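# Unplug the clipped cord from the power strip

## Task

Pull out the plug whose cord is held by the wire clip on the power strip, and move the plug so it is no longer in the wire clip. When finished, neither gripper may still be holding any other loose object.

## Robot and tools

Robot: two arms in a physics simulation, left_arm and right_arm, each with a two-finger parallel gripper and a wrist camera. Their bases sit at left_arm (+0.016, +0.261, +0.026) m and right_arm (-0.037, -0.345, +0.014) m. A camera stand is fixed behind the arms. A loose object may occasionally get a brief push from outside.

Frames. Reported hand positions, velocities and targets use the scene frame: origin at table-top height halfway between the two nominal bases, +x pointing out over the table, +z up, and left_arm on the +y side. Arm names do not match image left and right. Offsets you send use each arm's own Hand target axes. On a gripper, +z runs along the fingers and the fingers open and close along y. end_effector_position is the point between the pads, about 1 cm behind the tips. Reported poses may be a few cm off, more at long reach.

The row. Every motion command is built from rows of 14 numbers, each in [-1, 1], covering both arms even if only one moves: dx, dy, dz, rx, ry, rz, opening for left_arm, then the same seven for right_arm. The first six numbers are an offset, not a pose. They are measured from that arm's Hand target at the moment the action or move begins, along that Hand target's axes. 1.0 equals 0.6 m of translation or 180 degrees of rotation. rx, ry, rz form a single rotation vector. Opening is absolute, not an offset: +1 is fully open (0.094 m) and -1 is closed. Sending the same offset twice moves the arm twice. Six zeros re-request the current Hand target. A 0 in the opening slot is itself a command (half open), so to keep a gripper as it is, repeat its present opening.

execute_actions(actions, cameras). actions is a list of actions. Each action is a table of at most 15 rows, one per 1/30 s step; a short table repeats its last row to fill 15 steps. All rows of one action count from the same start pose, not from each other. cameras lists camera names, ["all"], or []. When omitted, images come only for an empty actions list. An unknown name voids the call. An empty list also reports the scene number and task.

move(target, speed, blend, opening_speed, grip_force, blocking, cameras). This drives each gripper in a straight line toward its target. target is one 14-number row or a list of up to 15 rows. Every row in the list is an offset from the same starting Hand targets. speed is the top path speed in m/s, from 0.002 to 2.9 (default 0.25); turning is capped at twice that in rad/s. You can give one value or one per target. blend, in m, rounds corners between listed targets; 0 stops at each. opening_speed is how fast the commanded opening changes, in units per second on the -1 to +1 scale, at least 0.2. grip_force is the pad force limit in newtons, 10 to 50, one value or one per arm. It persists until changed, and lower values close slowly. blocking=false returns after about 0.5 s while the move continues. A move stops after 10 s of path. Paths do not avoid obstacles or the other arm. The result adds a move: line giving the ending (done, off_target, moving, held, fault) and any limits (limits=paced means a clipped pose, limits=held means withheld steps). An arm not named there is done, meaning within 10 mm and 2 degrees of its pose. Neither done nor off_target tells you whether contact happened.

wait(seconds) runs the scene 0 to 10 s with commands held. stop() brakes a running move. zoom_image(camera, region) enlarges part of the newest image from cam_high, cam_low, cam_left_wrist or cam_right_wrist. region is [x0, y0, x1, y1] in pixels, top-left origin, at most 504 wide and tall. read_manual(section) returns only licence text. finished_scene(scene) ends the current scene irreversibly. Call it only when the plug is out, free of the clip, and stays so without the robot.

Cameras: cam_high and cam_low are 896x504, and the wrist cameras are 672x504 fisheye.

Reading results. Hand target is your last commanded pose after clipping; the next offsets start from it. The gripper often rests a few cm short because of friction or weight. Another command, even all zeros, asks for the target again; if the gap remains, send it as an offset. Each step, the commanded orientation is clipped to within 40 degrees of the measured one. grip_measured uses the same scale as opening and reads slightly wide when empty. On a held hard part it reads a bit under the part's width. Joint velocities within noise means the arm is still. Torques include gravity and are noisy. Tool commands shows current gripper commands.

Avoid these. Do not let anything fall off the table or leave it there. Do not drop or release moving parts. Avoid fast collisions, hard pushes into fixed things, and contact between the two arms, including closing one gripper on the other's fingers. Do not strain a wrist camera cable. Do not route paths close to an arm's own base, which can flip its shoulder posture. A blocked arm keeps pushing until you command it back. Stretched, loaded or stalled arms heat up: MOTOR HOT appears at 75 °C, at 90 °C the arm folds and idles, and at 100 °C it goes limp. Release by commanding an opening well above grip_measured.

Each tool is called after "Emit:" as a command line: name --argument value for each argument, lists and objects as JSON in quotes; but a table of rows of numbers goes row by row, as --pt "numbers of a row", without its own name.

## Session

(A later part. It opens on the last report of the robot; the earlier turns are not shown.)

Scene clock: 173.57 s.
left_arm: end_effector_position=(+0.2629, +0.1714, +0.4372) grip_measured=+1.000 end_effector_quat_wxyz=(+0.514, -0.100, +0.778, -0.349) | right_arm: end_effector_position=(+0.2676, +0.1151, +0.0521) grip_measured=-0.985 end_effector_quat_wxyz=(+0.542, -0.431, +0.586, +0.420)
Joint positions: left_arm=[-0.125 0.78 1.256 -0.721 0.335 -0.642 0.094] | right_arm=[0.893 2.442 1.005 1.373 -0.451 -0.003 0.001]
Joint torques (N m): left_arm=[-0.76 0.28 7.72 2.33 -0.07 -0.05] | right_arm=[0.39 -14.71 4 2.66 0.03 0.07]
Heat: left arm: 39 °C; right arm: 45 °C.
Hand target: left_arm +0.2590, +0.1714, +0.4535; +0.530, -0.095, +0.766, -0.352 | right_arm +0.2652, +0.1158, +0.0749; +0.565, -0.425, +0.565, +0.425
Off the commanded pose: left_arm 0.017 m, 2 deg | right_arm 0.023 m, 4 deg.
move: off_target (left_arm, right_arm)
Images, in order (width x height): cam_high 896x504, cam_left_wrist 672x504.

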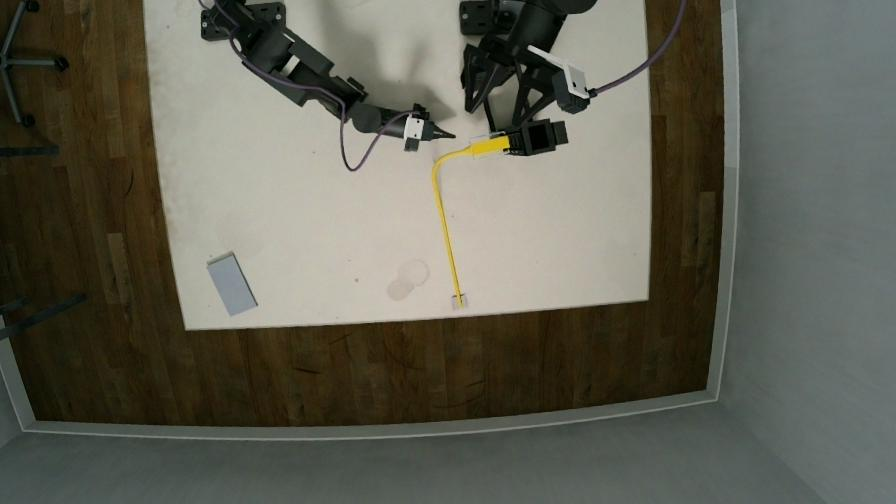

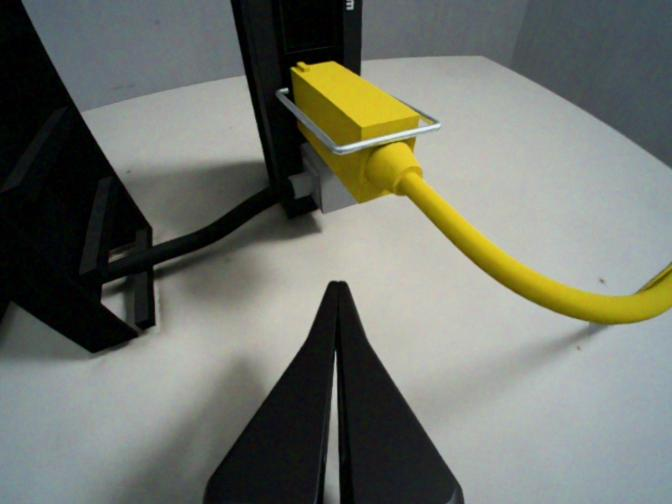

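Emit:
move --target '[0, 0, 0, 0, 0, 0, 1, -0.02, 0, 0, 0, 0, 0, -1]' --speed 0.1 --cameras '["cam_left_wrist", "cam_low"]'

Emit:
zoom_image --camera "cam_left_wrist" --region '[250, 80, 470, 300]'

Emit:
zoom_image --camera "cam_low" --region '[460, 200, 600, 310]'

Scene clock: 183.27 s.
left_arm: end_effector_position=(+0.2629, +0.1714, +0.4372) grip_measured=+1.000 end_effector_quat_wxyz=(+0.514, -0.100, +0.778, -0.349) | right_arm: end_effector_position=(+0.2685, +0.1161, +0.0745) grip_measured=-0.985 end_effector_quat_wxyz=(+0.556, -0.428, +0.573, +0.423)
Joint positions: left_arm=[-0.125 0.78 1.256 -0.721 0.335 -0.642 0.094] | right_arm=[0.893 2.394 0.996 1.372 -0.451 -0.003 0.001]
Joint torques (N m): left_arm=[-0.73 0.29 7.75 2.33 -0.06 -0.04] | right_arm=[0.36 -14.06 4.12 2.36 0.02 0.05]
Heat: left arm: 39 °C; right arm: 46 °C.
Hand target: left_arm +0.2590, +0.1714, +0.4535; +0.530, -0.095, +0.766, -0.352 | right_arm +0.2652, +0.1159, +0.0871; +0.565, -0.425, +0.565, +0.425
Off the commanded pose: left_arm 0.017 m, 2 deg | right_arm 0.013 m, 1 deg.
move: off_target (left_arm, right_arm)
Images, in order (width x height): cam_low 896x504, cam_left_wrist 672x504.

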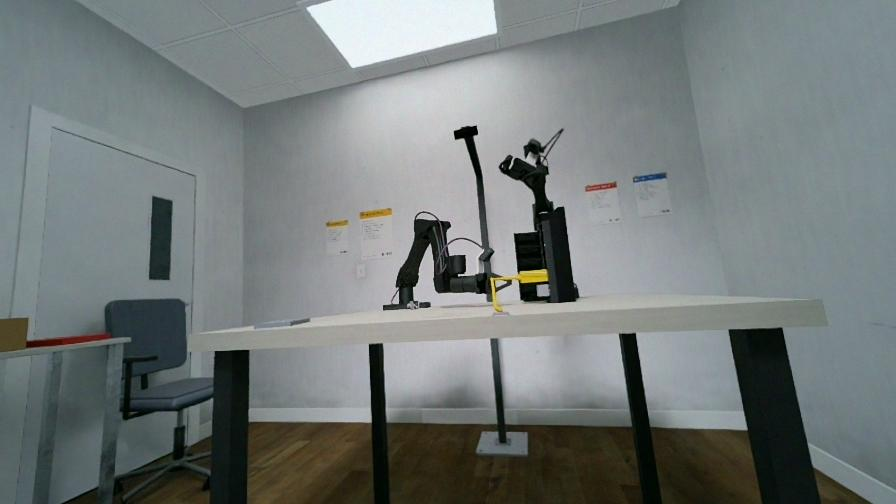

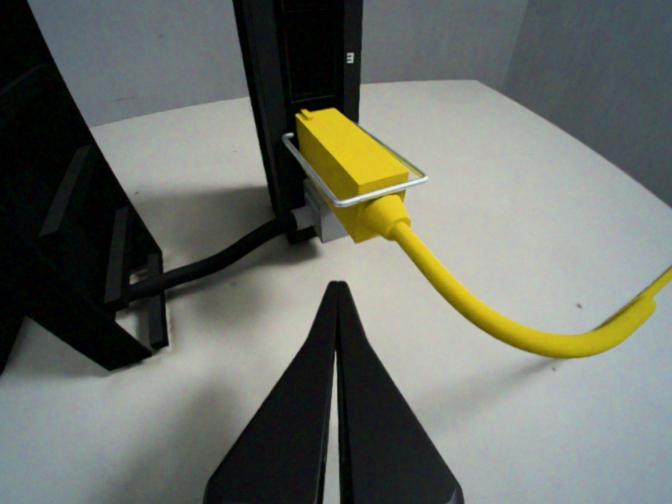

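Scaled by 2.291 from the camera's 672x504 image, which has a finer 960x720 frame.

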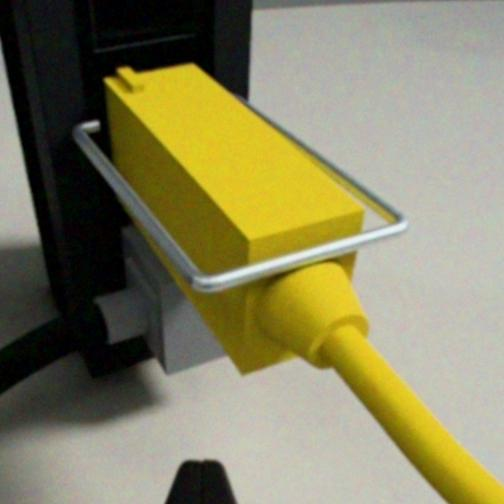

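Scaled by 3.600 from the camera's 896x504 image, which has a finer 1280x720 frame.

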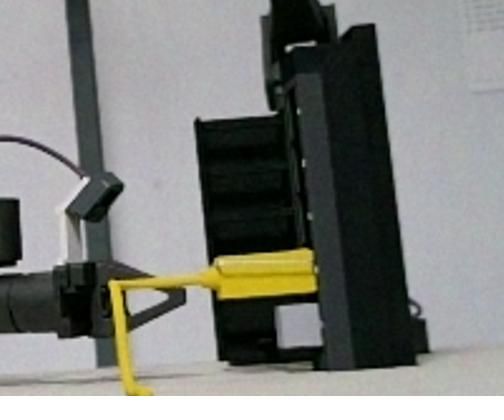

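Emit:
move --target '[0, 0, 0, 0, 0, 0, 1, 0, 0.005, 0.057, 0, 0, 0, -1]' --speed 0.08 --cameras '["cam_left_wrist"]'

Emit:
zoom_image --camera "cam_left_wrist" --region '[250, 120, 470, 340]'

Scene clock: 199.57 s.
left_arm: end_effector_position=(+0.2629, +0.1714, +0.4372) grip_measured=+1.000 end_effector_quat_wxyz=(+0.514, -0.100, +0.778, -0.349) | right_arm: end_effector_position=(+0.2692, +0.1449, +0.0881) grip_measured=-0.985 end_effector_quat_wxyz=(+0.563, -0.428, +0.565, +0.425)
Joint positions: left_arm=[-0.125 0.78 1.256 -0.721 0.335 -0.642 0.094] | right_arm=[0.938 2.403 1.098 1.301 -0.409 -0.003 0.001]
Joint torques (N m): left_arm=[-0.75 0.27 7.75 2.33 -0.07 -0.05] | right_arm=[0.08 -11.02 8.76 2.12 0.09 0.06]
Heat: left arm: 39 °C; right arm: 47 °C.
Hand target: left_arm +0.2590, +0.1714, +0.4535; +0.530, -0.095, +0.766, -0.352 | right_arm +0.2718, +0.1496, +0.0869; +0.565, -0.425, +0.565, +0.425
Off the commanded pose: left_arm 0.017 m, 2 deg | right_arm 0.006 m, 0 deg.
move: off_target (left_arm)
Images, in order (width x height): cam_left_wrist 672x504.

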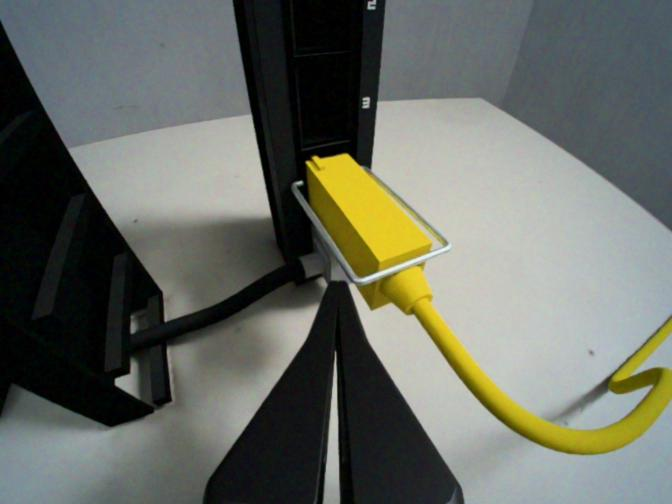

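Scaled by 2.291 from the camera's 672x504 image, which has a finer 960x720 frame.

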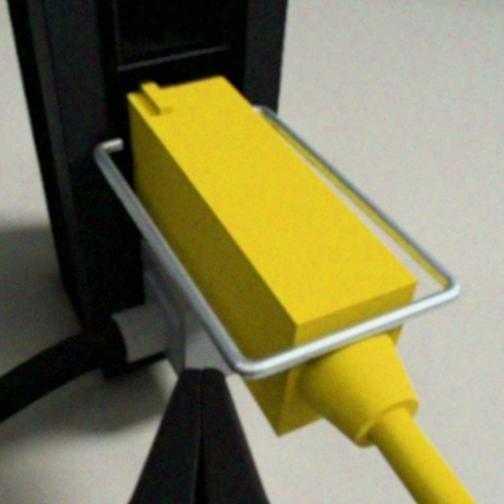

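Emit:
move --pt "0 0 0 0 0 0 1 0.025 0 -0.02 0 0 0 -1" --pt "0 0 0 0 0 0 1 0.025 -0.012 -0.02 0 0 0 -1" --pt "0 0 0 0 0 0 1 0.023 -0.011 0.003 0 0 0 -1" --speed 0.08 --blend 0.003 --cameras '["cam_left_wrist"]'

Emit:
zoom_image --camera "cam_left_wrist" --region '[250, 120, 470, 340]'

Scene clock: 212.90 s.
left_arm: end_effector_position=(+0.2629, +0.1714, +0.4372) grip_measured=+1.000 end_effector_quat_wxyz=(+0.514, -0.100, +0.778, -0.349) | right_arm: end_effector_position=(+0.2744, +0.1458, +0.0713) grip_measured=-0.985 end_effector_quat_wxyz=(+0.559, -0.429, +0.569, +0.424)
Joint positions: left_arm=[-0.125 0.78 1.256 -0.721 0.335 -0.642 0.094] | right_arm=[0.93 2.458 1.128 1.312 -0.417 -0.003 0.001]
Joint torques (N m): left_arm=[-0.75 0.29 7.73 2.33 -0.07 -0.04] | right_arm=[-0.36 -11.08 8.73 2.25 -0.01 0.05]
Heat: left arm: 39 °C; right arm: 46 °C.
Hand target: left_arm +0.2590, +0.1714, +0.4535; +0.530, -0.095, +0.766, -0.352 | right_arm +0.2786, +0.1495, +0.0730; +0.565, -0.425, +0.565, +0.425
Off the commanded pose: left_arm 0.017 m, 2 deg | right_arm 0.006 m, 1 deg.
move: off_target (left_arm)
Images, in order (width x height): cam_left_wrist 672x504.

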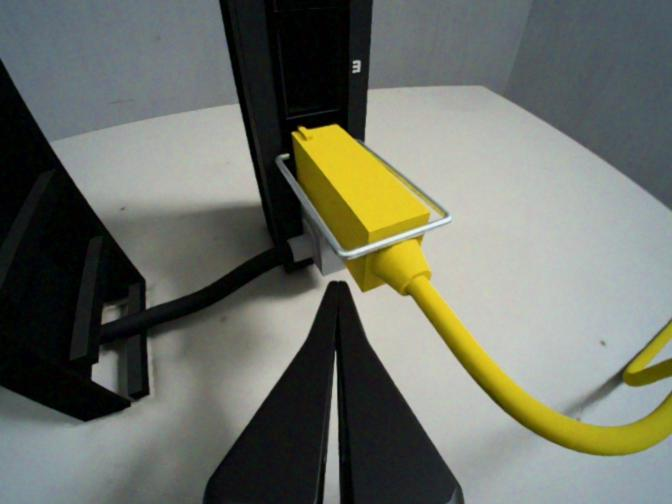

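Scaled by 2.291 from the camera's 672x504 image, which has a finer 960x720 frame.

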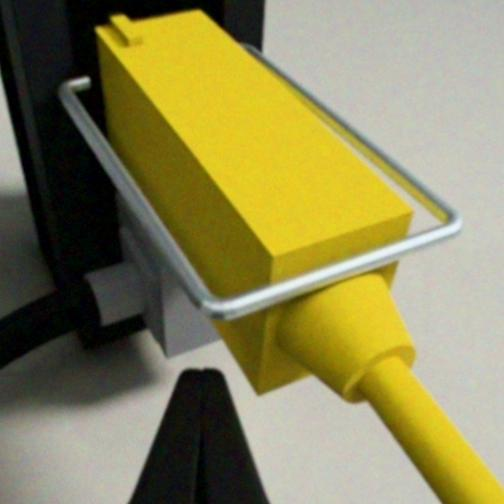

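Emit:
move --target '[0, 0, 0, 0, 0, 0, 1, -0.137, 0.002, 0.007, 0, 0, 0, -1]' --speed 0.06 --cameras '["cam_left_wrist","cam_low"]'

Emit:
zoom_image --camera "cam_low" --region '[460, 200, 600, 310]'

Scene clock: 222.03 s.
left_arm: end_effector_position=(+0.2629, +0.1714, +0.4372) grip_measured=+1.000 end_effector_quat_wxyz=(+0.514, -0.100, +0.778, -0.349) | right_arm: end_effector_position=(+0.2777, +0.1492, +0.1371) grip_measured=-0.985 end_effector_quat_wxyz=(+0.554, -0.429, +0.575, +0.422)
Joint positions: left_arm=[-0.125 0.78 1.256 -0.721 0.335 -0.642 0.094] | right_arm=[0.93 2.244 1.128 1.083 -0.415 -0.003 0.001]
Joint torques (N m): left_arm=[-0.75 0.29 7.73 2.33 -0.07 -0.04] | right_arm=[0.29 -14.17 9.24 2.1 0.07 0.02]
Heat: left arm: 39 °C; right arm: 47 °C.
Hand target: left_arm +0.2590, +0.1714, +0.4535; +0.530, -0.095, +0.766, -0.352 | right_arm +0.2787, +0.1539, +0.1555; +0.565, -0.425, +0.565, +0.425
Off the commanded pose: left_arm 0.017 m, 2 deg | right_arm 0.019 m, 2 deg.
move: off_target (left_arm, right_arm)
Images, in order (width x height): cam_low 896x504, cam_left_wrist 672x504.

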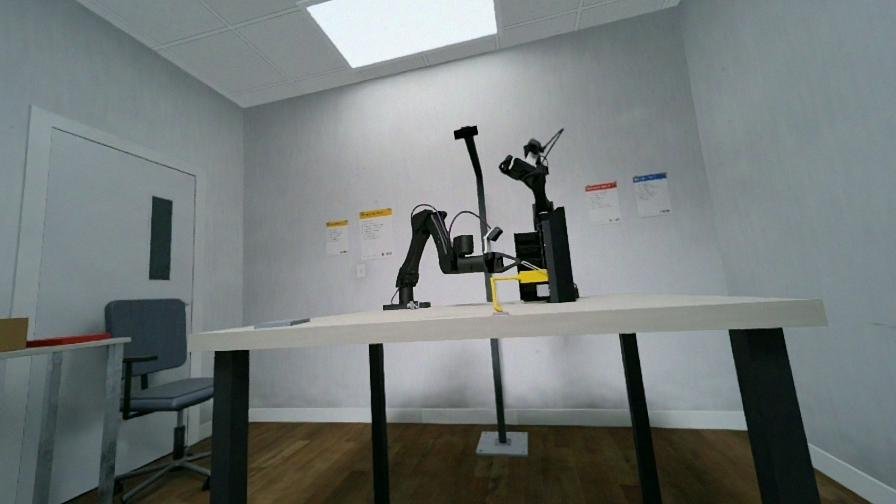

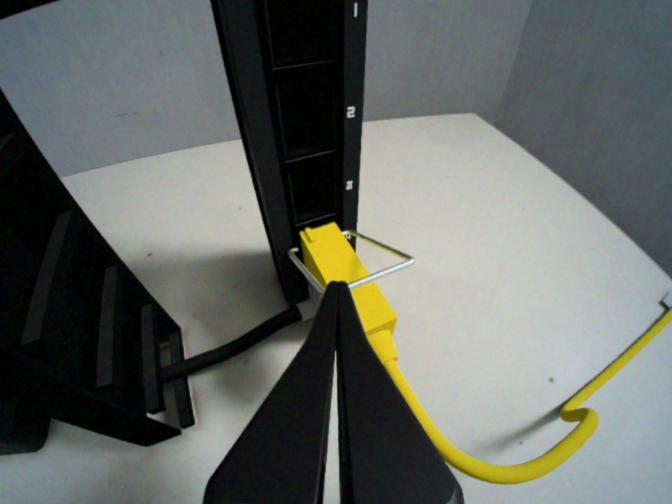

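Scaled by 3.600 from the camera's 896x504 image, which has a finer 1280x720 frame.

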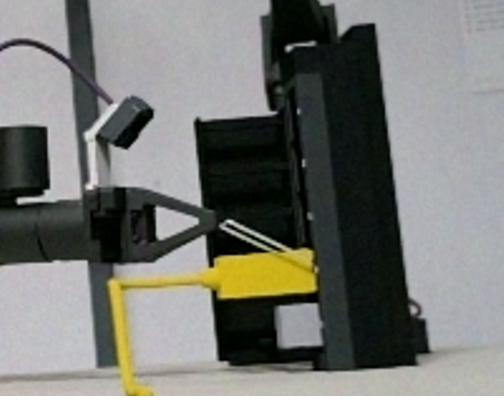

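Emit:
move --target '[0, 0, 0, 0, 0, 0, 1, -0.035, 0.0258, 0.0486, 0, 0, 0, -1]' --speed 0.06 --cameras '["cam_left_wrist","cam_low"]'

Emit:
zoom_image --camera "cam_low" --region '[460, 200, 600, 310]'

Scene clock: 234.43 s.
left_arm: end_effector_position=(+0.2629, +0.1714, +0.4372) grip_measured=+1.000 end_effector_quat_wxyz=(+0.514, -0.100, +0.778, -0.349) | right_arm: end_effector_position=(+0.2732, +0.1784, +0.1528) grip_measured=-0.985 end_effector_quat_wxyz=(+0.552, -0.429, +0.580, +0.418)
Joint positions: left_arm=[-0.125 0.78 1.256 -0.721 0.335 -0.642 0.094] | right_arm=[0.984 2.244 1.235 0.967 -0.353 -0.003 0.001]
Joint torques (N m): left_arm=[-0.75 0.25 7.73 2.34 -0.07 -0.05] | right_arm=[0.58 -14.57 11.14 2.12 -0.02 0.04]
Heat: left arm: 39 °C; right arm: 50 °C.
Hand target: left_arm +0.2590, +0.1714, +0.4535; +0.530, -0.095, +0.766, -0.352 | right_arm +0.2719, +0.1862, +0.1764; +0.565, -0.425, +0.565, +0.425
Off the commanded pose: left_arm 0.017 m, 2 deg | right_arm 0.025 m, 2 deg.
move: off_target (left_arm, right_arm)
Images, in order (width x height): cam_low 896x504, cam_left_wrist 672x504.

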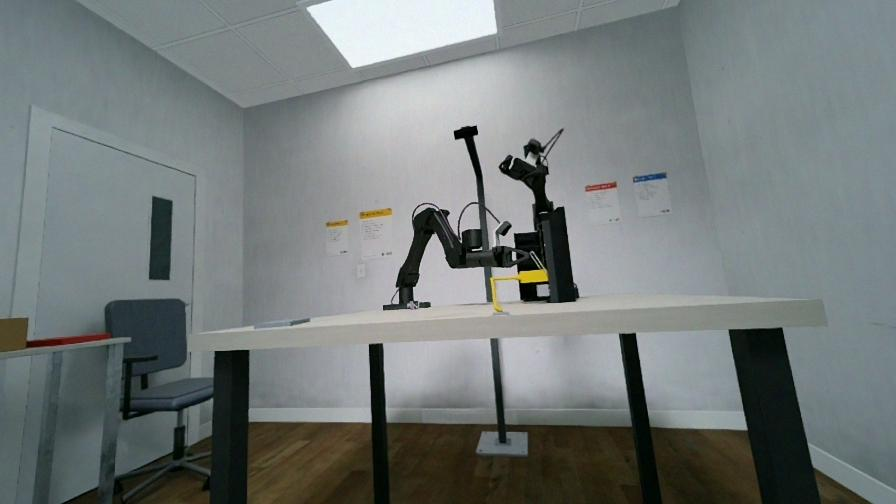

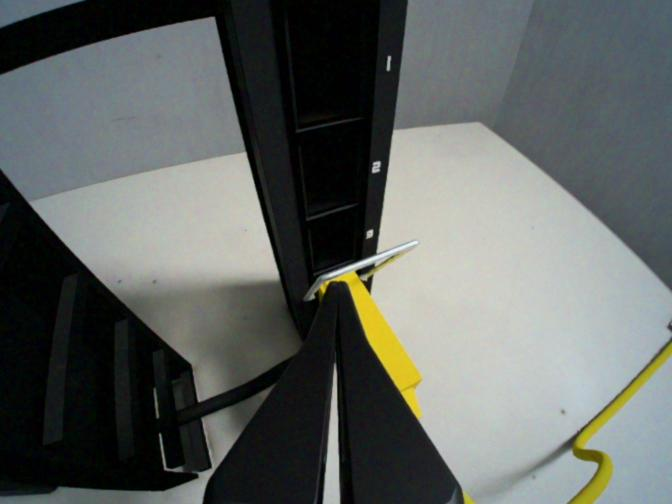

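Scaled by 3.600 from the camera's 896x504 image, which has a finer 1280x720 frame.

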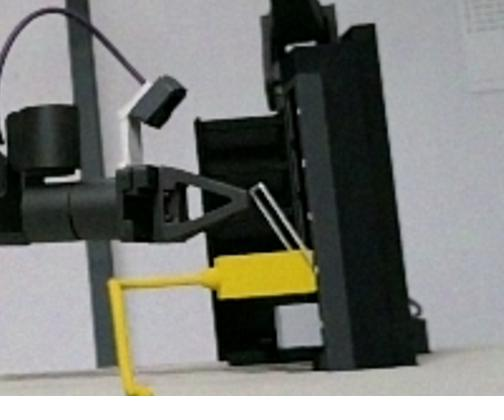

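Emit:
move --target '[0, 0, 0, 0, 0, 0, 1, 0.008, 0.0282, 0.053, 0, 0, 0, -1]' --speed 0.06 --cameras '["cam_left_wrist","cam_low"]'

Emit:
zoom_image --camera "cam_low" --region '[460, 200, 600, 310]'

Scene clock: 243.97 s.
left_arm: end_effector_position=(+0.2629, +0.1714, +0.4372) grip_measured=+1.000 end_effector_quat_wxyz=(+0.514, -0.100, +0.778, -0.349) | right_arm: end_effector_position=(+0.2633, +0.2141, +0.1791) grip_measured=-0.985 end_effector_quat_wxyz=(+0.573, -0.424, +0.556, +0.427)
Joint positions: left_arm=[-0.125 0.78 1.256 -0.721 0.335 -0.642 0.094] | right_arm=[1.044 2.286 1.37 0.939 -0.3 -0.003 0.001]
Joint torques (N m): left_arm=[-0.75 0.28 7.75 2.33 -0.07 -0.04] | right_arm=[0.18 -11.23 11.36 1.87 0.05 0.08]
Heat: left arm: 39 °C; right arm: 52 °C.
Hand target: left_arm +0.2590, +0.1714, +0.4535; +0.530, -0.095, +0.766, -0.352 | right_arm +0.2644, +0.2214, +0.1713; +0.565, -0.425, +0.565, +0.425
Off the commanded pose: left_arm 0.017 m, 2 deg | right_arm 0.010 m, 1 deg.
move: off_target (left_arm)
Images, in order (width x height): cam_low 896x504, cam_left_wrist 672x504.

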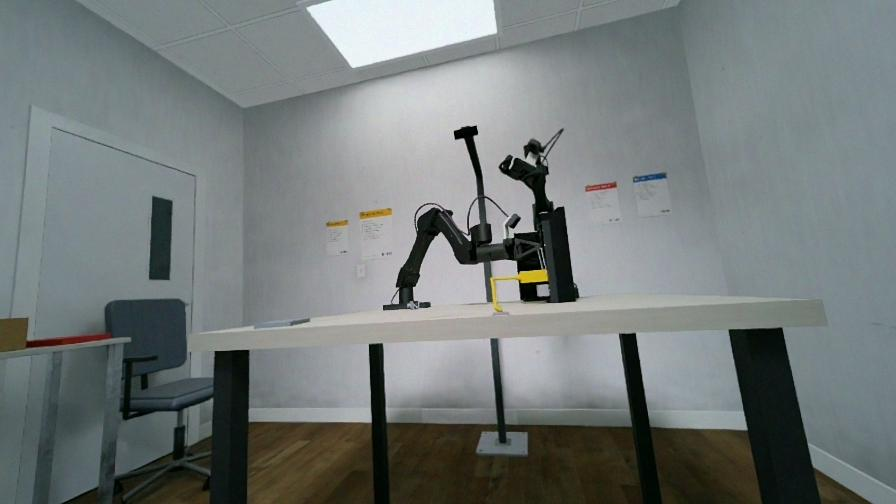

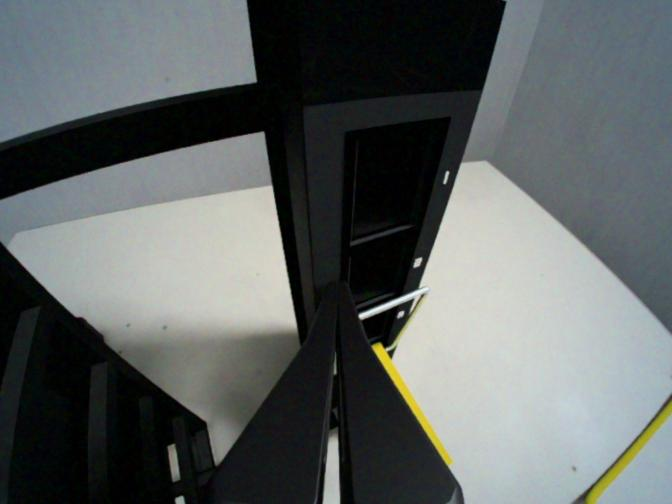

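Scaled by 3.600 from the camera's 896x504 image, which has a finer 1280x720 frame.

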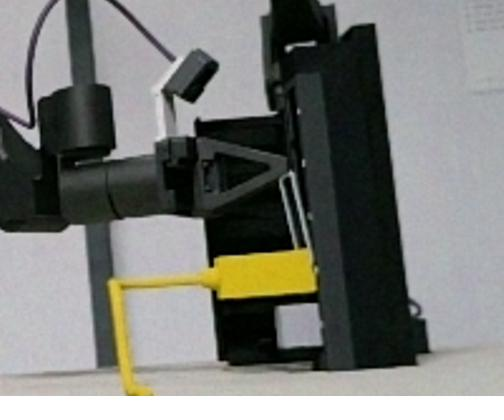

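Emit:
move --pt "0 0 0 0 0 0 1 0 0 -0.15 0 0 0 -1" --pt "0 0 0 0 0 0 1 0.0447 -0.1205 -0.1557 -0.1515 0.1742 -0.0435 0.19" --speed 0.15 --blend '[0.02, 0]' --cameras '["cam_left_wrist","cam_low","cam_high"]'

Emit:
zoom_image --camera "cam_low" --region '[460, 200, 600, 310]'

Scene clock: 261.80 s.
left_arm: end_effector_position=(+0.2629, +0.1714, +0.4372) grip_measured=+1.000 end_effector_quat_wxyz=(+0.514, -0.100, +0.778, -0.349) | right_arm: end_effector_position=(+0.3041, +0.1096, +0.1389) grip_measured=+0.188 end_effector_quat_wxyz=(-0.301, +0.678, -0.560, -0.369)
Joint positions: left_arm=[-0.125 0.78 1.256 -0.721 0.335 -0.642 0.094] | right_arm=[0.741 2.275 1.879 -0.549 -0.83 -0.788 0.056]
Joint torques (N m): left_arm=[-0.76 0.29 7.73 2.34 -0.07 -0.05] | right_arm=[-0.8 -12.16 12.67 1.35 -0.71 -0.11]
Heat: left arm: 39 °C; right arm: 48 °C.
Hand target: left_arm +0.2590, +0.1714, +0.4535; +0.530, -0.095, +0.766, -0.352 | right_arm +0.3080, +0.1117, +0.1448; -0.305, +0.680, -0.551, -0.376
Off the commanded pose: left_arm 0.017 m, 2 deg | right_arm 0.007 m, 1 deg.
move: off_target (left_arm)
Images, in order (width x height): cam_high 896x504, cam_low 896x504, cam_left_wrist 672x504.

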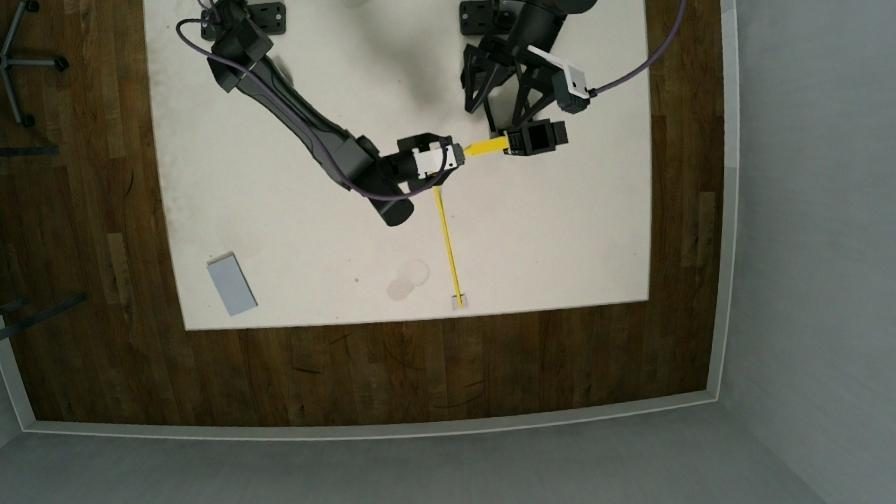

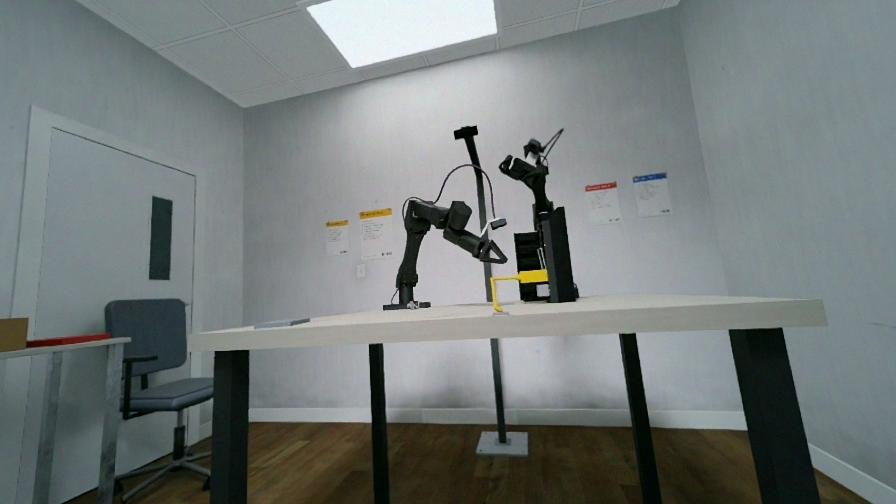

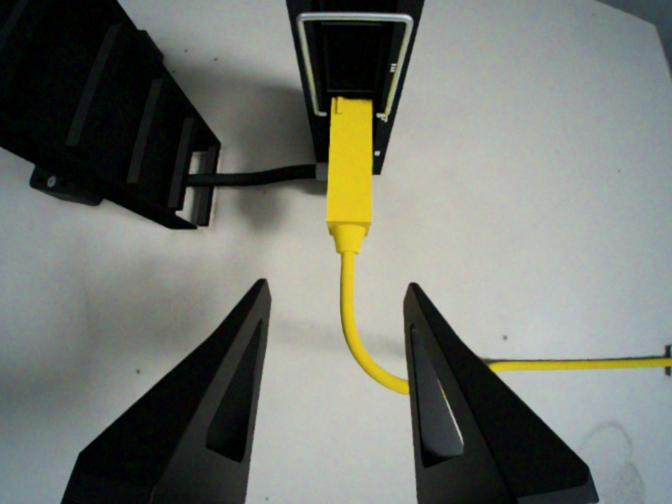

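Scaled by 3.600 from the camera's 896x504 image, which has a finer 1280x720 frame.

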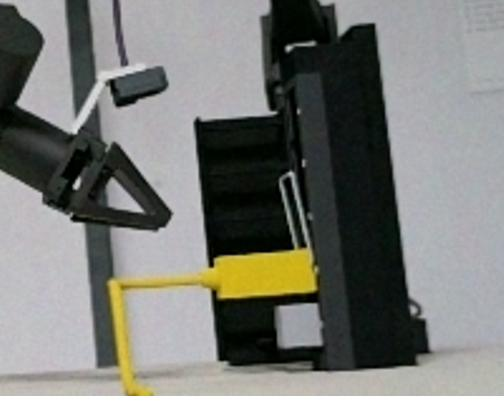

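Emit:
move --target '[0, 0, 0, 0, 0, 0, 1, 0.004, -0.0117, 0.132, 0, 0, 0, 0.19]' --speed 0.12 --cameras '["cam_left_wrist","cam_low"]'

Emit:
zoom_image --camera "cam_low" --region '[460, 200, 600, 310]'

Scene clock: 271.77 s.
left_arm: end_effector_position=(+0.2629, +0.1714, +0.4372) grip_measured=+1.000 end_effector_quat_wxyz=(+0.514, -0.100, +0.778, -0.349) | right_arm: end_effector_position=(+0.2966, +0.1696, +0.0928) grip_measured=+0.188 end_effector_quat_wxyz=(-0.292, +0.681, -0.560, -0.371)
Joint positions: left_arm=[-0.125 0.78 1.256 -0.721 0.335 -0.642 0.094] | right_arm=[0.838 2.474 2.042 -0.458 -0.777 -0.69 0.056]
Joint torques (N m): left_arm=[-0.75 0.28 7.76 2.33 -0.07 -0.04] | right_arm=[0.02 -13.7 12.72 1.73 -0.52 0.12]
Heat: left arm: 39 °C; right arm: 47 °C.
Hand target: left_arm +0.2590, +0.1714, +0.4535; +0.530, -0.095, +0.766, -0.352 | right_arm +0.3012, +0.1776, +0.1007; -0.305, +0.680, -0.551, -0.376
Off the commanded pose: left_arm 0.017 m, 2 deg | right_arm 0.012 m, 2 deg.
move: off_target (left_arm, right_arm)
Images, in order (width x height): cam_low 896x504, cam_left_wrist 672x504.

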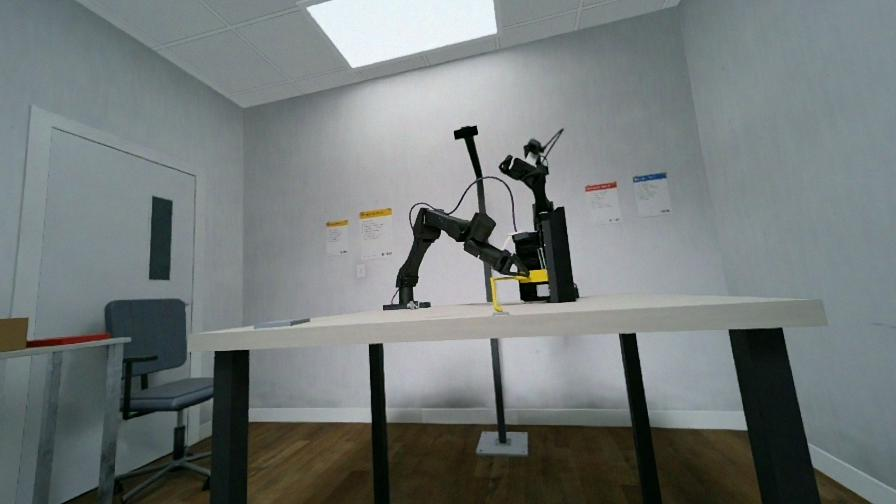

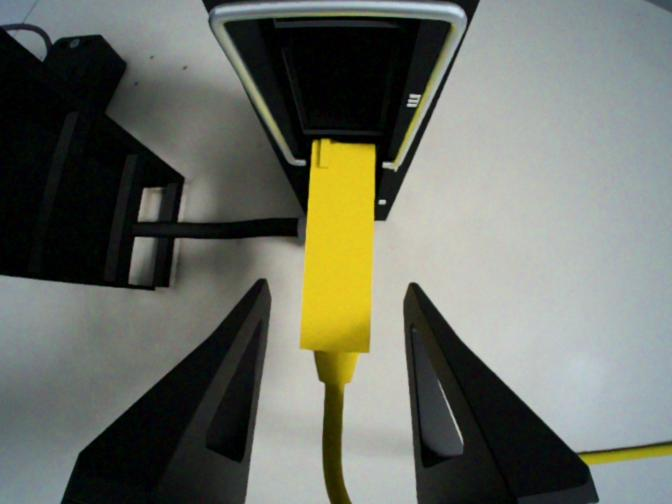

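Scaled by 3.600 from the camera's 896x504 image, which has a finer 1280x720 frame.

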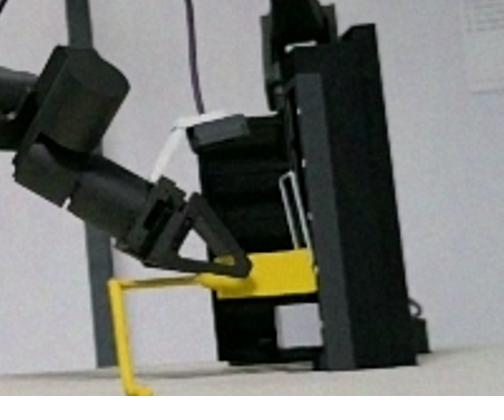

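Emit:
move --pt "0 0 0 0 0 0 1 0 0 0 0 0 0 0.19" --pt "0 0 0 0 0 0 1 0 0 0 0 0 0 -0.65" --speed 0.1 --opening_speed 0.6 --cameras '["cam_left_wrist"]'

Scene clock: 278.13 s.
left_arm: end_effector_position=(+0.2629, +0.1714, +0.4372) grip_measured=+1.000 end_effector_quat_wxyz=(+0.514, -0.100, +0.778, -0.349) | right_arm: end_effector_position=(+0.2968, +0.1696, +0.0928) grip_measured=-0.489 end_effector_quat_wxyz=(-0.292, +0.680, -0.561, -0.371)
Joint positions: left_arm=[-0.125 0.78 1.256 -0.721 0.335 -0.642 0.094] | right_arm=[0.838 2.474 2.042 -0.457 -0.776 -0.69 0.024]
Joint torques (N m): left_arm=[-0.75 0.27 7.75 2.34 -0.07 -0.05] | right_arm=[-0.21 -13.56 12.57 1.76 -0.51 0.09]
Heat: left arm: 39 °C; right arm: 49 °C.
Hand target: left_arm +0.2590, +0.1714, +0.4535; +0.530, -0.095, +0.766, -0.352 | right_arm +0.3012, +0.1776, +0.1007; -0.305, +0.680, -0.551, -0.377
Off the commanded pose: left_arm 0.017 m, 2 deg | right_arm 0.012 m, 2 deg.
move: off_target (left_arm, right_arm); target 2's new opening was sent with right_arm's hand 0.012 m and 2 deg from that target
Images, in order (width x height): cam_left_wrist 672x504.

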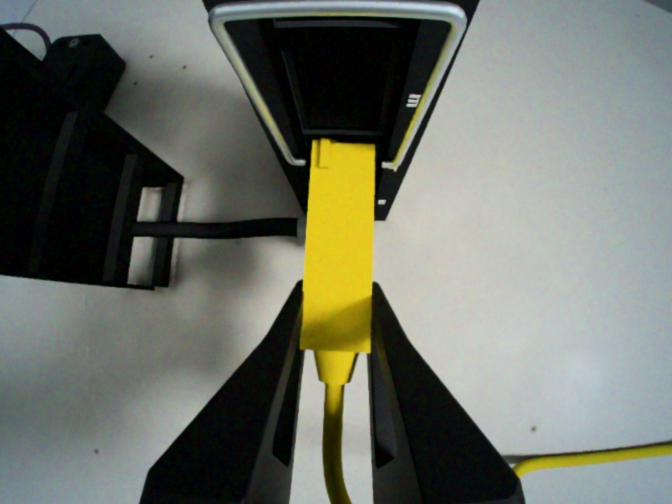

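Emit:
move --target '[0, 0, 0, 0, 0, 0, 1, 0.0883, 0, -0.1413, 0, 0, 0, -0.65]' --speed 0.06 --cameras '["cam_left_wrist","cam_low","cam_high"]'

Scene clock: 284.53 s.
left_arm: end_effector_position=(+0.2629, +0.1714, +0.4372) grip_measured=+1.000 end_effector_quat_wxyz=(+0.514, -0.100, +0.778, -0.349) | right_arm: end_effector_position=(+0.2975, +0.1596, +0.0886) grip_measured=-0.490 end_effector_quat_wxyz=(-0.345, +0.684, -0.523, -0.374)
Joint positions: left_arm=[-0.125 0.78 1.256 -0.721 0.335 -0.642 0.094] | right_arm=[0.817 2.404 1.822 -0.197 -0.814 -0.716 0.024]
Joint torques (N m): left_arm=[-0.75 0.28 7.75 2.34 -0.07 -0.04] | right_arm=[-12.01 -21.72 4.37 -0.21 -1.19 -0.94]
Heat: left arm: 40 °C; right arm: 50 °C.
Hand target: left_arm +0.2590, +0.1714, +0.4535; +0.530, -0.095, +0.766, -0.352 | right_arm +0.3219, +0.0797, +0.1007; -0.305, +0.680, -0.551, -0.376
Off the commanded pose: left_arm 0.017 m, 2 deg | right_arm 0.084 m, 6 deg.
move: off_target (left_arm, right_arm)
Images, in order (width x height): cam_high 896x504, cam_low 896x504, cam_left_wrist 672x504.

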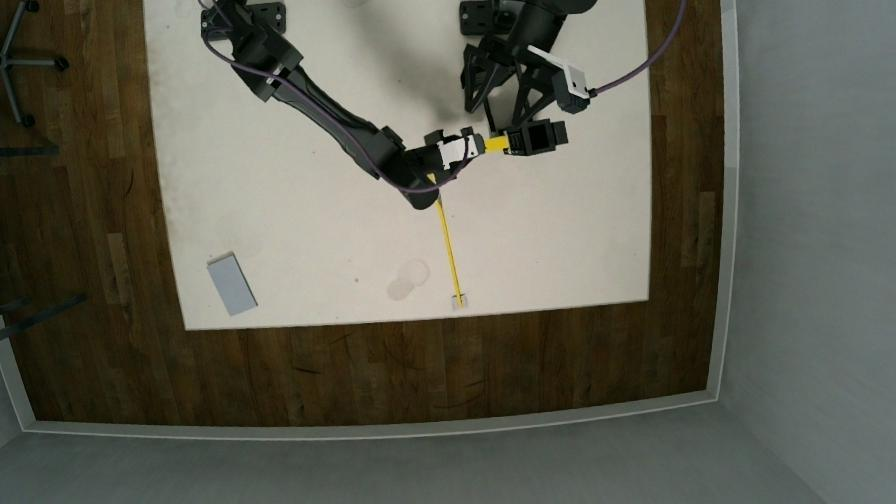

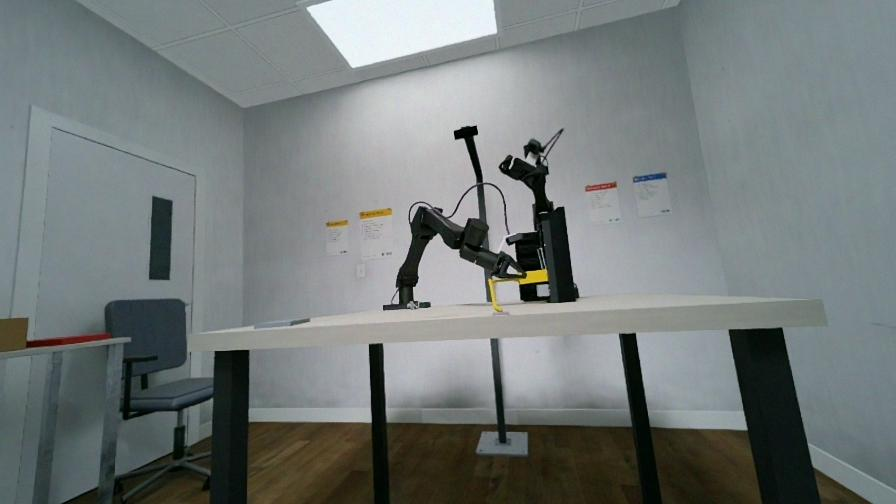

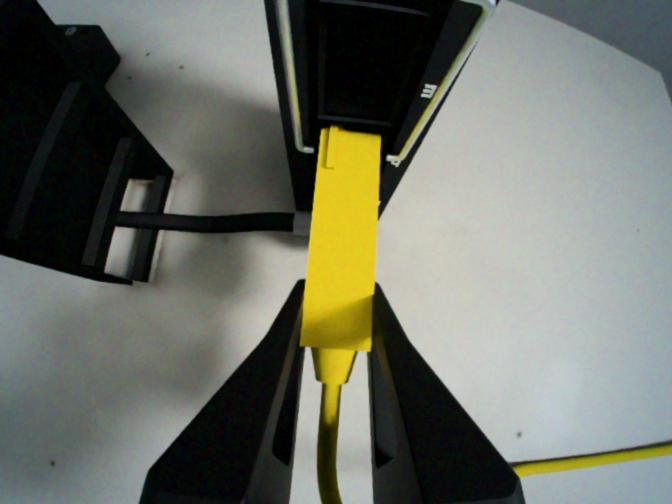

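Emit:
move --target '[0, 0, 0, 0, 0, 0, 1, 0.0265, 0, -0.0424, 0, 0, 0, -0.8]' --speed 0.06 --cameras '["cam_left_wrist","cam_low"]'

Scene clock: 291.77 s.
left_arm: end_effector_position=(+0.2629, +0.1714, +0.4372) grip_measured=+1.000 end_effector_quat_wxyz=(+0.514, -0.100, +0.778, -0.349) | right_arm: end_effector_position=(+0.3254, +0.0463, +0.0736) grip_measured=-0.490 end_effector_quat_wxyz=(-0.284, +0.677, -0.570, -0.368)
Joint positions: left_arm=[-0.125 0.78 1.256 -0.721 0.335 -0.642 0.094] | right_arm=[0.608 2.31 1.712 -0.519 -0.888 -0.968 0.024]
Joint torques (N m): left_arm=[-0.76 0.29 7.73 2.34 -0.08 -0.04] | right_arm=[-0.49 -15.87 11.37 1.08 -0.87 -0.05]
Heat: left arm: 40 °C; right arm: 50 °C.
Hand target: left_arm +0.2590, +0.1714, +0.4535; +0.530, -0.095, +0.766, -0.352 | right_arm +0.3281, +0.0504, +0.1007; -0.305, +0.680, -0.551, -0.376
Off the commanded pose: left_arm 0.017 m, 2 deg | right_arm 0.028 m, 3 deg.
move: off_target (left_arm, right_arm)
Images, in order (width x height): cam_low 896x504, cam_left_wrist 672x504.

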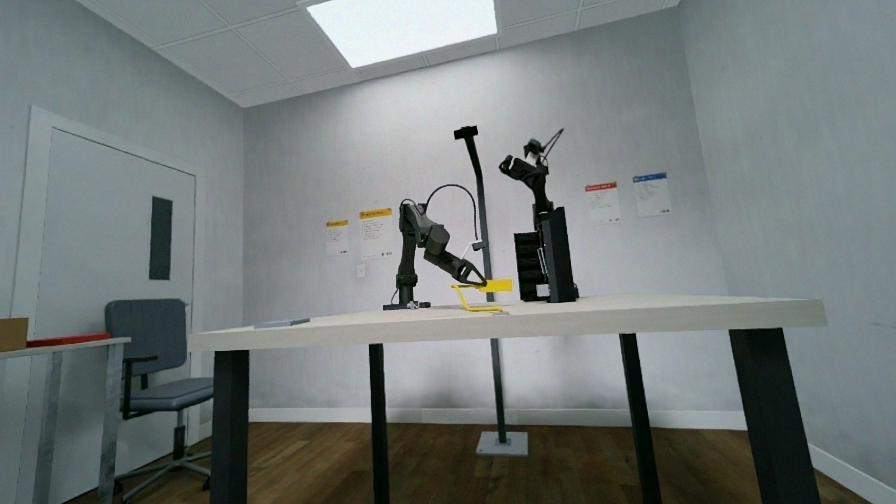

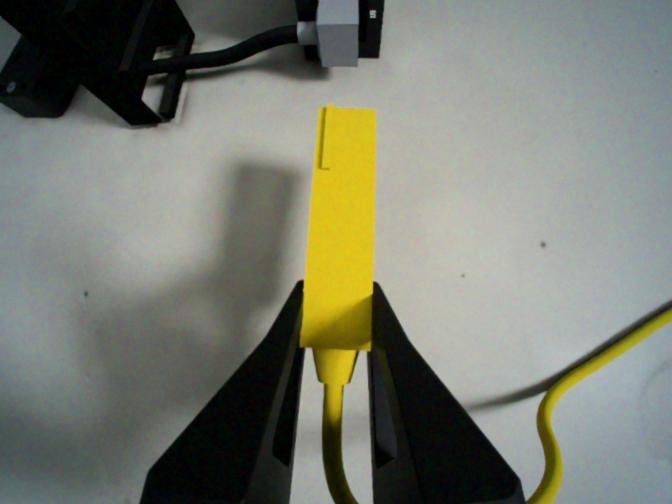

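Emit:
move --target '[0, 0, 0, 0, 0, 0, 1, 0.0787, 0, 0.0492, 0, 0, 0, -0.65]' --speed 0.08 --cameras '["cam_low"]'

Emit:
zoom_image --camera "cam_low" --region '[420, 220, 560, 330]'

Scene clock: 299.03 s.
left_arm: end_effector_position=(+0.2629, +0.1714, +0.4372) grip_measured=+1.000 end_effector_quat_wxyz=(+0.514, -0.100, +0.778, -0.349) | right_arm: end_effector_position=(+0.3297, +0.0493, +0.0458) grip_measured=-0.490 end_effector_quat_wxyz=(-0.296, +0.680, -0.562, -0.365)
Joint positions: left_arm=[-0.125 0.78 1.256 -0.721 0.335 -0.642 0.094] | right_arm=[0.608 2.362 1.674 -0.402 -0.891 -0.972 0.024]
Joint torques (N m): left_arm=[-0.76 0.27 7.77 2.34 -0.07 -0.05] | right_arm=[-0.75 -12.98 6.98 1.58 -0.84 -0.07]
Heat: left arm: 40 °C; right arm: 50 °C.
Hand target: left_arm +0.2590, +0.1714, +0.4535; +0.530, -0.095, +0.766, -0.352 | right_arm +0.3281, +0.0504, +0.0450; -0.305, +0.680, -0.551, -0.377
Off the commanded pose: left_arm 0.017 m, 2 deg | right_arm 0.002 m, 2 deg.
move: off_target (left_arm)
Images, in order (width x height): cam_low 896x504.

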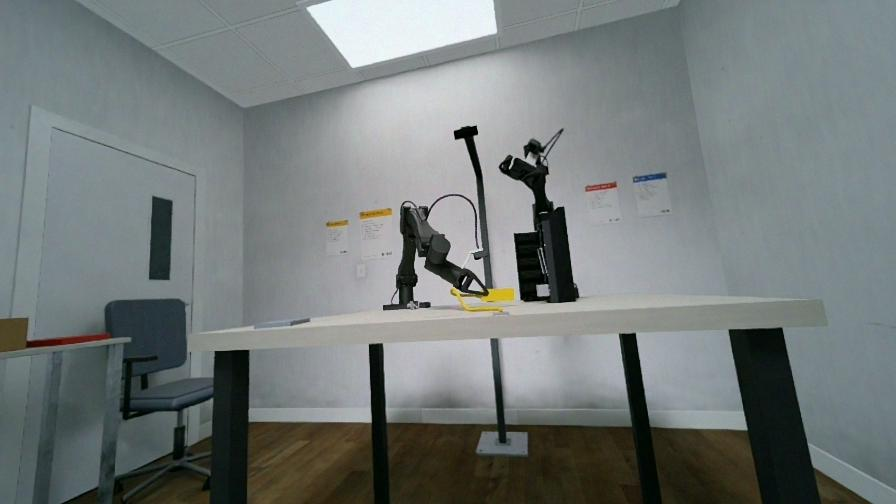

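Scaled by 3.600 from the camera's 896x504 image, which has a finer 1280x720 frame.

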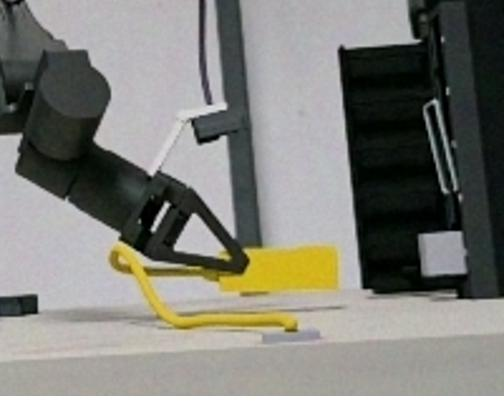

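Emit:
move --pt "0 0 0 0 0 0 1 0.0205 0 0.0128 0 0 0 -0.65" --pt "0 0 0 0 0 0 1 0.035 0 0.022 0 0 0 -0.65" --speed 0.04 --blend '[0.005, 0]' --cameras '["cam_low"]'

Emit:
zoom_image --camera "cam_low" --region '[420, 220, 560, 330]'

Scene clock: 304.37 s.
left_arm: end_effector_position=(+0.2629, +0.1714, +0.4372) grip_measured=+1.000 end_effector_quat_wxyz=(+0.514, -0.100, +0.778, -0.349) | right_arm: end_effector_position=(+0.3304, +0.0510, +0.0285) grip_measured=-0.490 end_effector_quat_wxyz=(-0.302, +0.681, -0.557, -0.368)
Joint positions: left_arm=[-0.125 0.78 1.256 -0.721 0.335 -0.642 0.094] | right_arm=[0.608 2.398 1.654 -0.334 -0.9 -0.972 0.024]
Joint torques (N m): left_arm=[-0.75 0.27 7.72 2.34 -0.07 -0.05] | right_arm=[-0.69 -12.3 6.37 1.61 -0.74 -0.06]
Heat: left arm: 40 °C; right arm: 50 °C.
Hand target: left_arm +0.2590, +0.1714, +0.4535; +0.530, -0.095, +0.766, -0.352 | right_arm +0.3282, +0.0504, +0.0203; -0.305, +0.680, -0.551, -0.376
Off the commanded pose: left_arm 0.017 m, 2 deg | right_arm 0.009 m, 1 deg.
move: off_target (left_arm)
Images, in order (width x height): cam_low 896x504.

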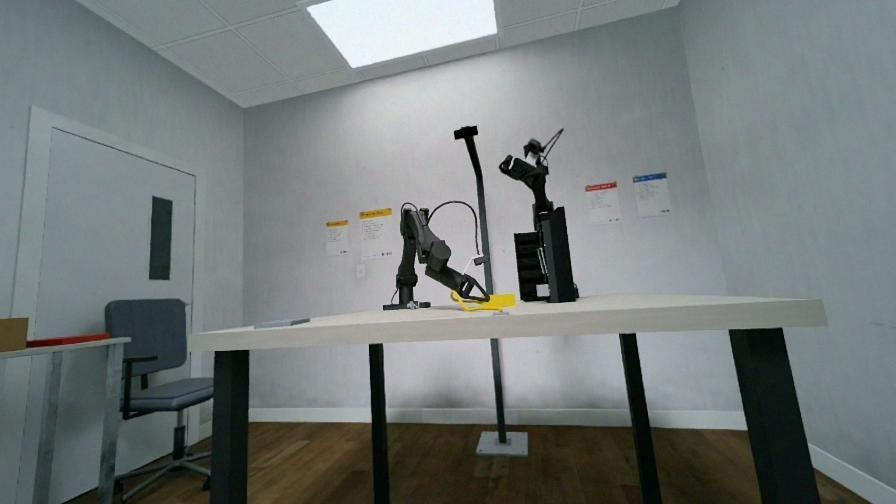

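Scaled by 3.600 from the camera's 896x504 image, which has a finer 1280x720 frame.

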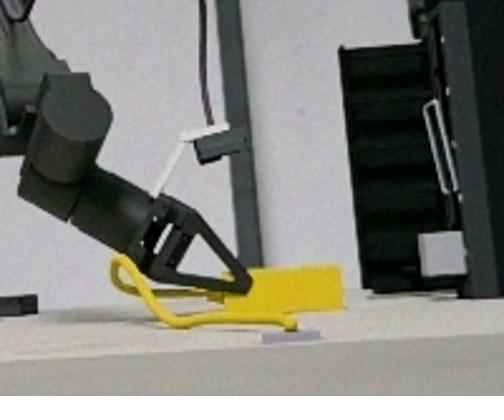

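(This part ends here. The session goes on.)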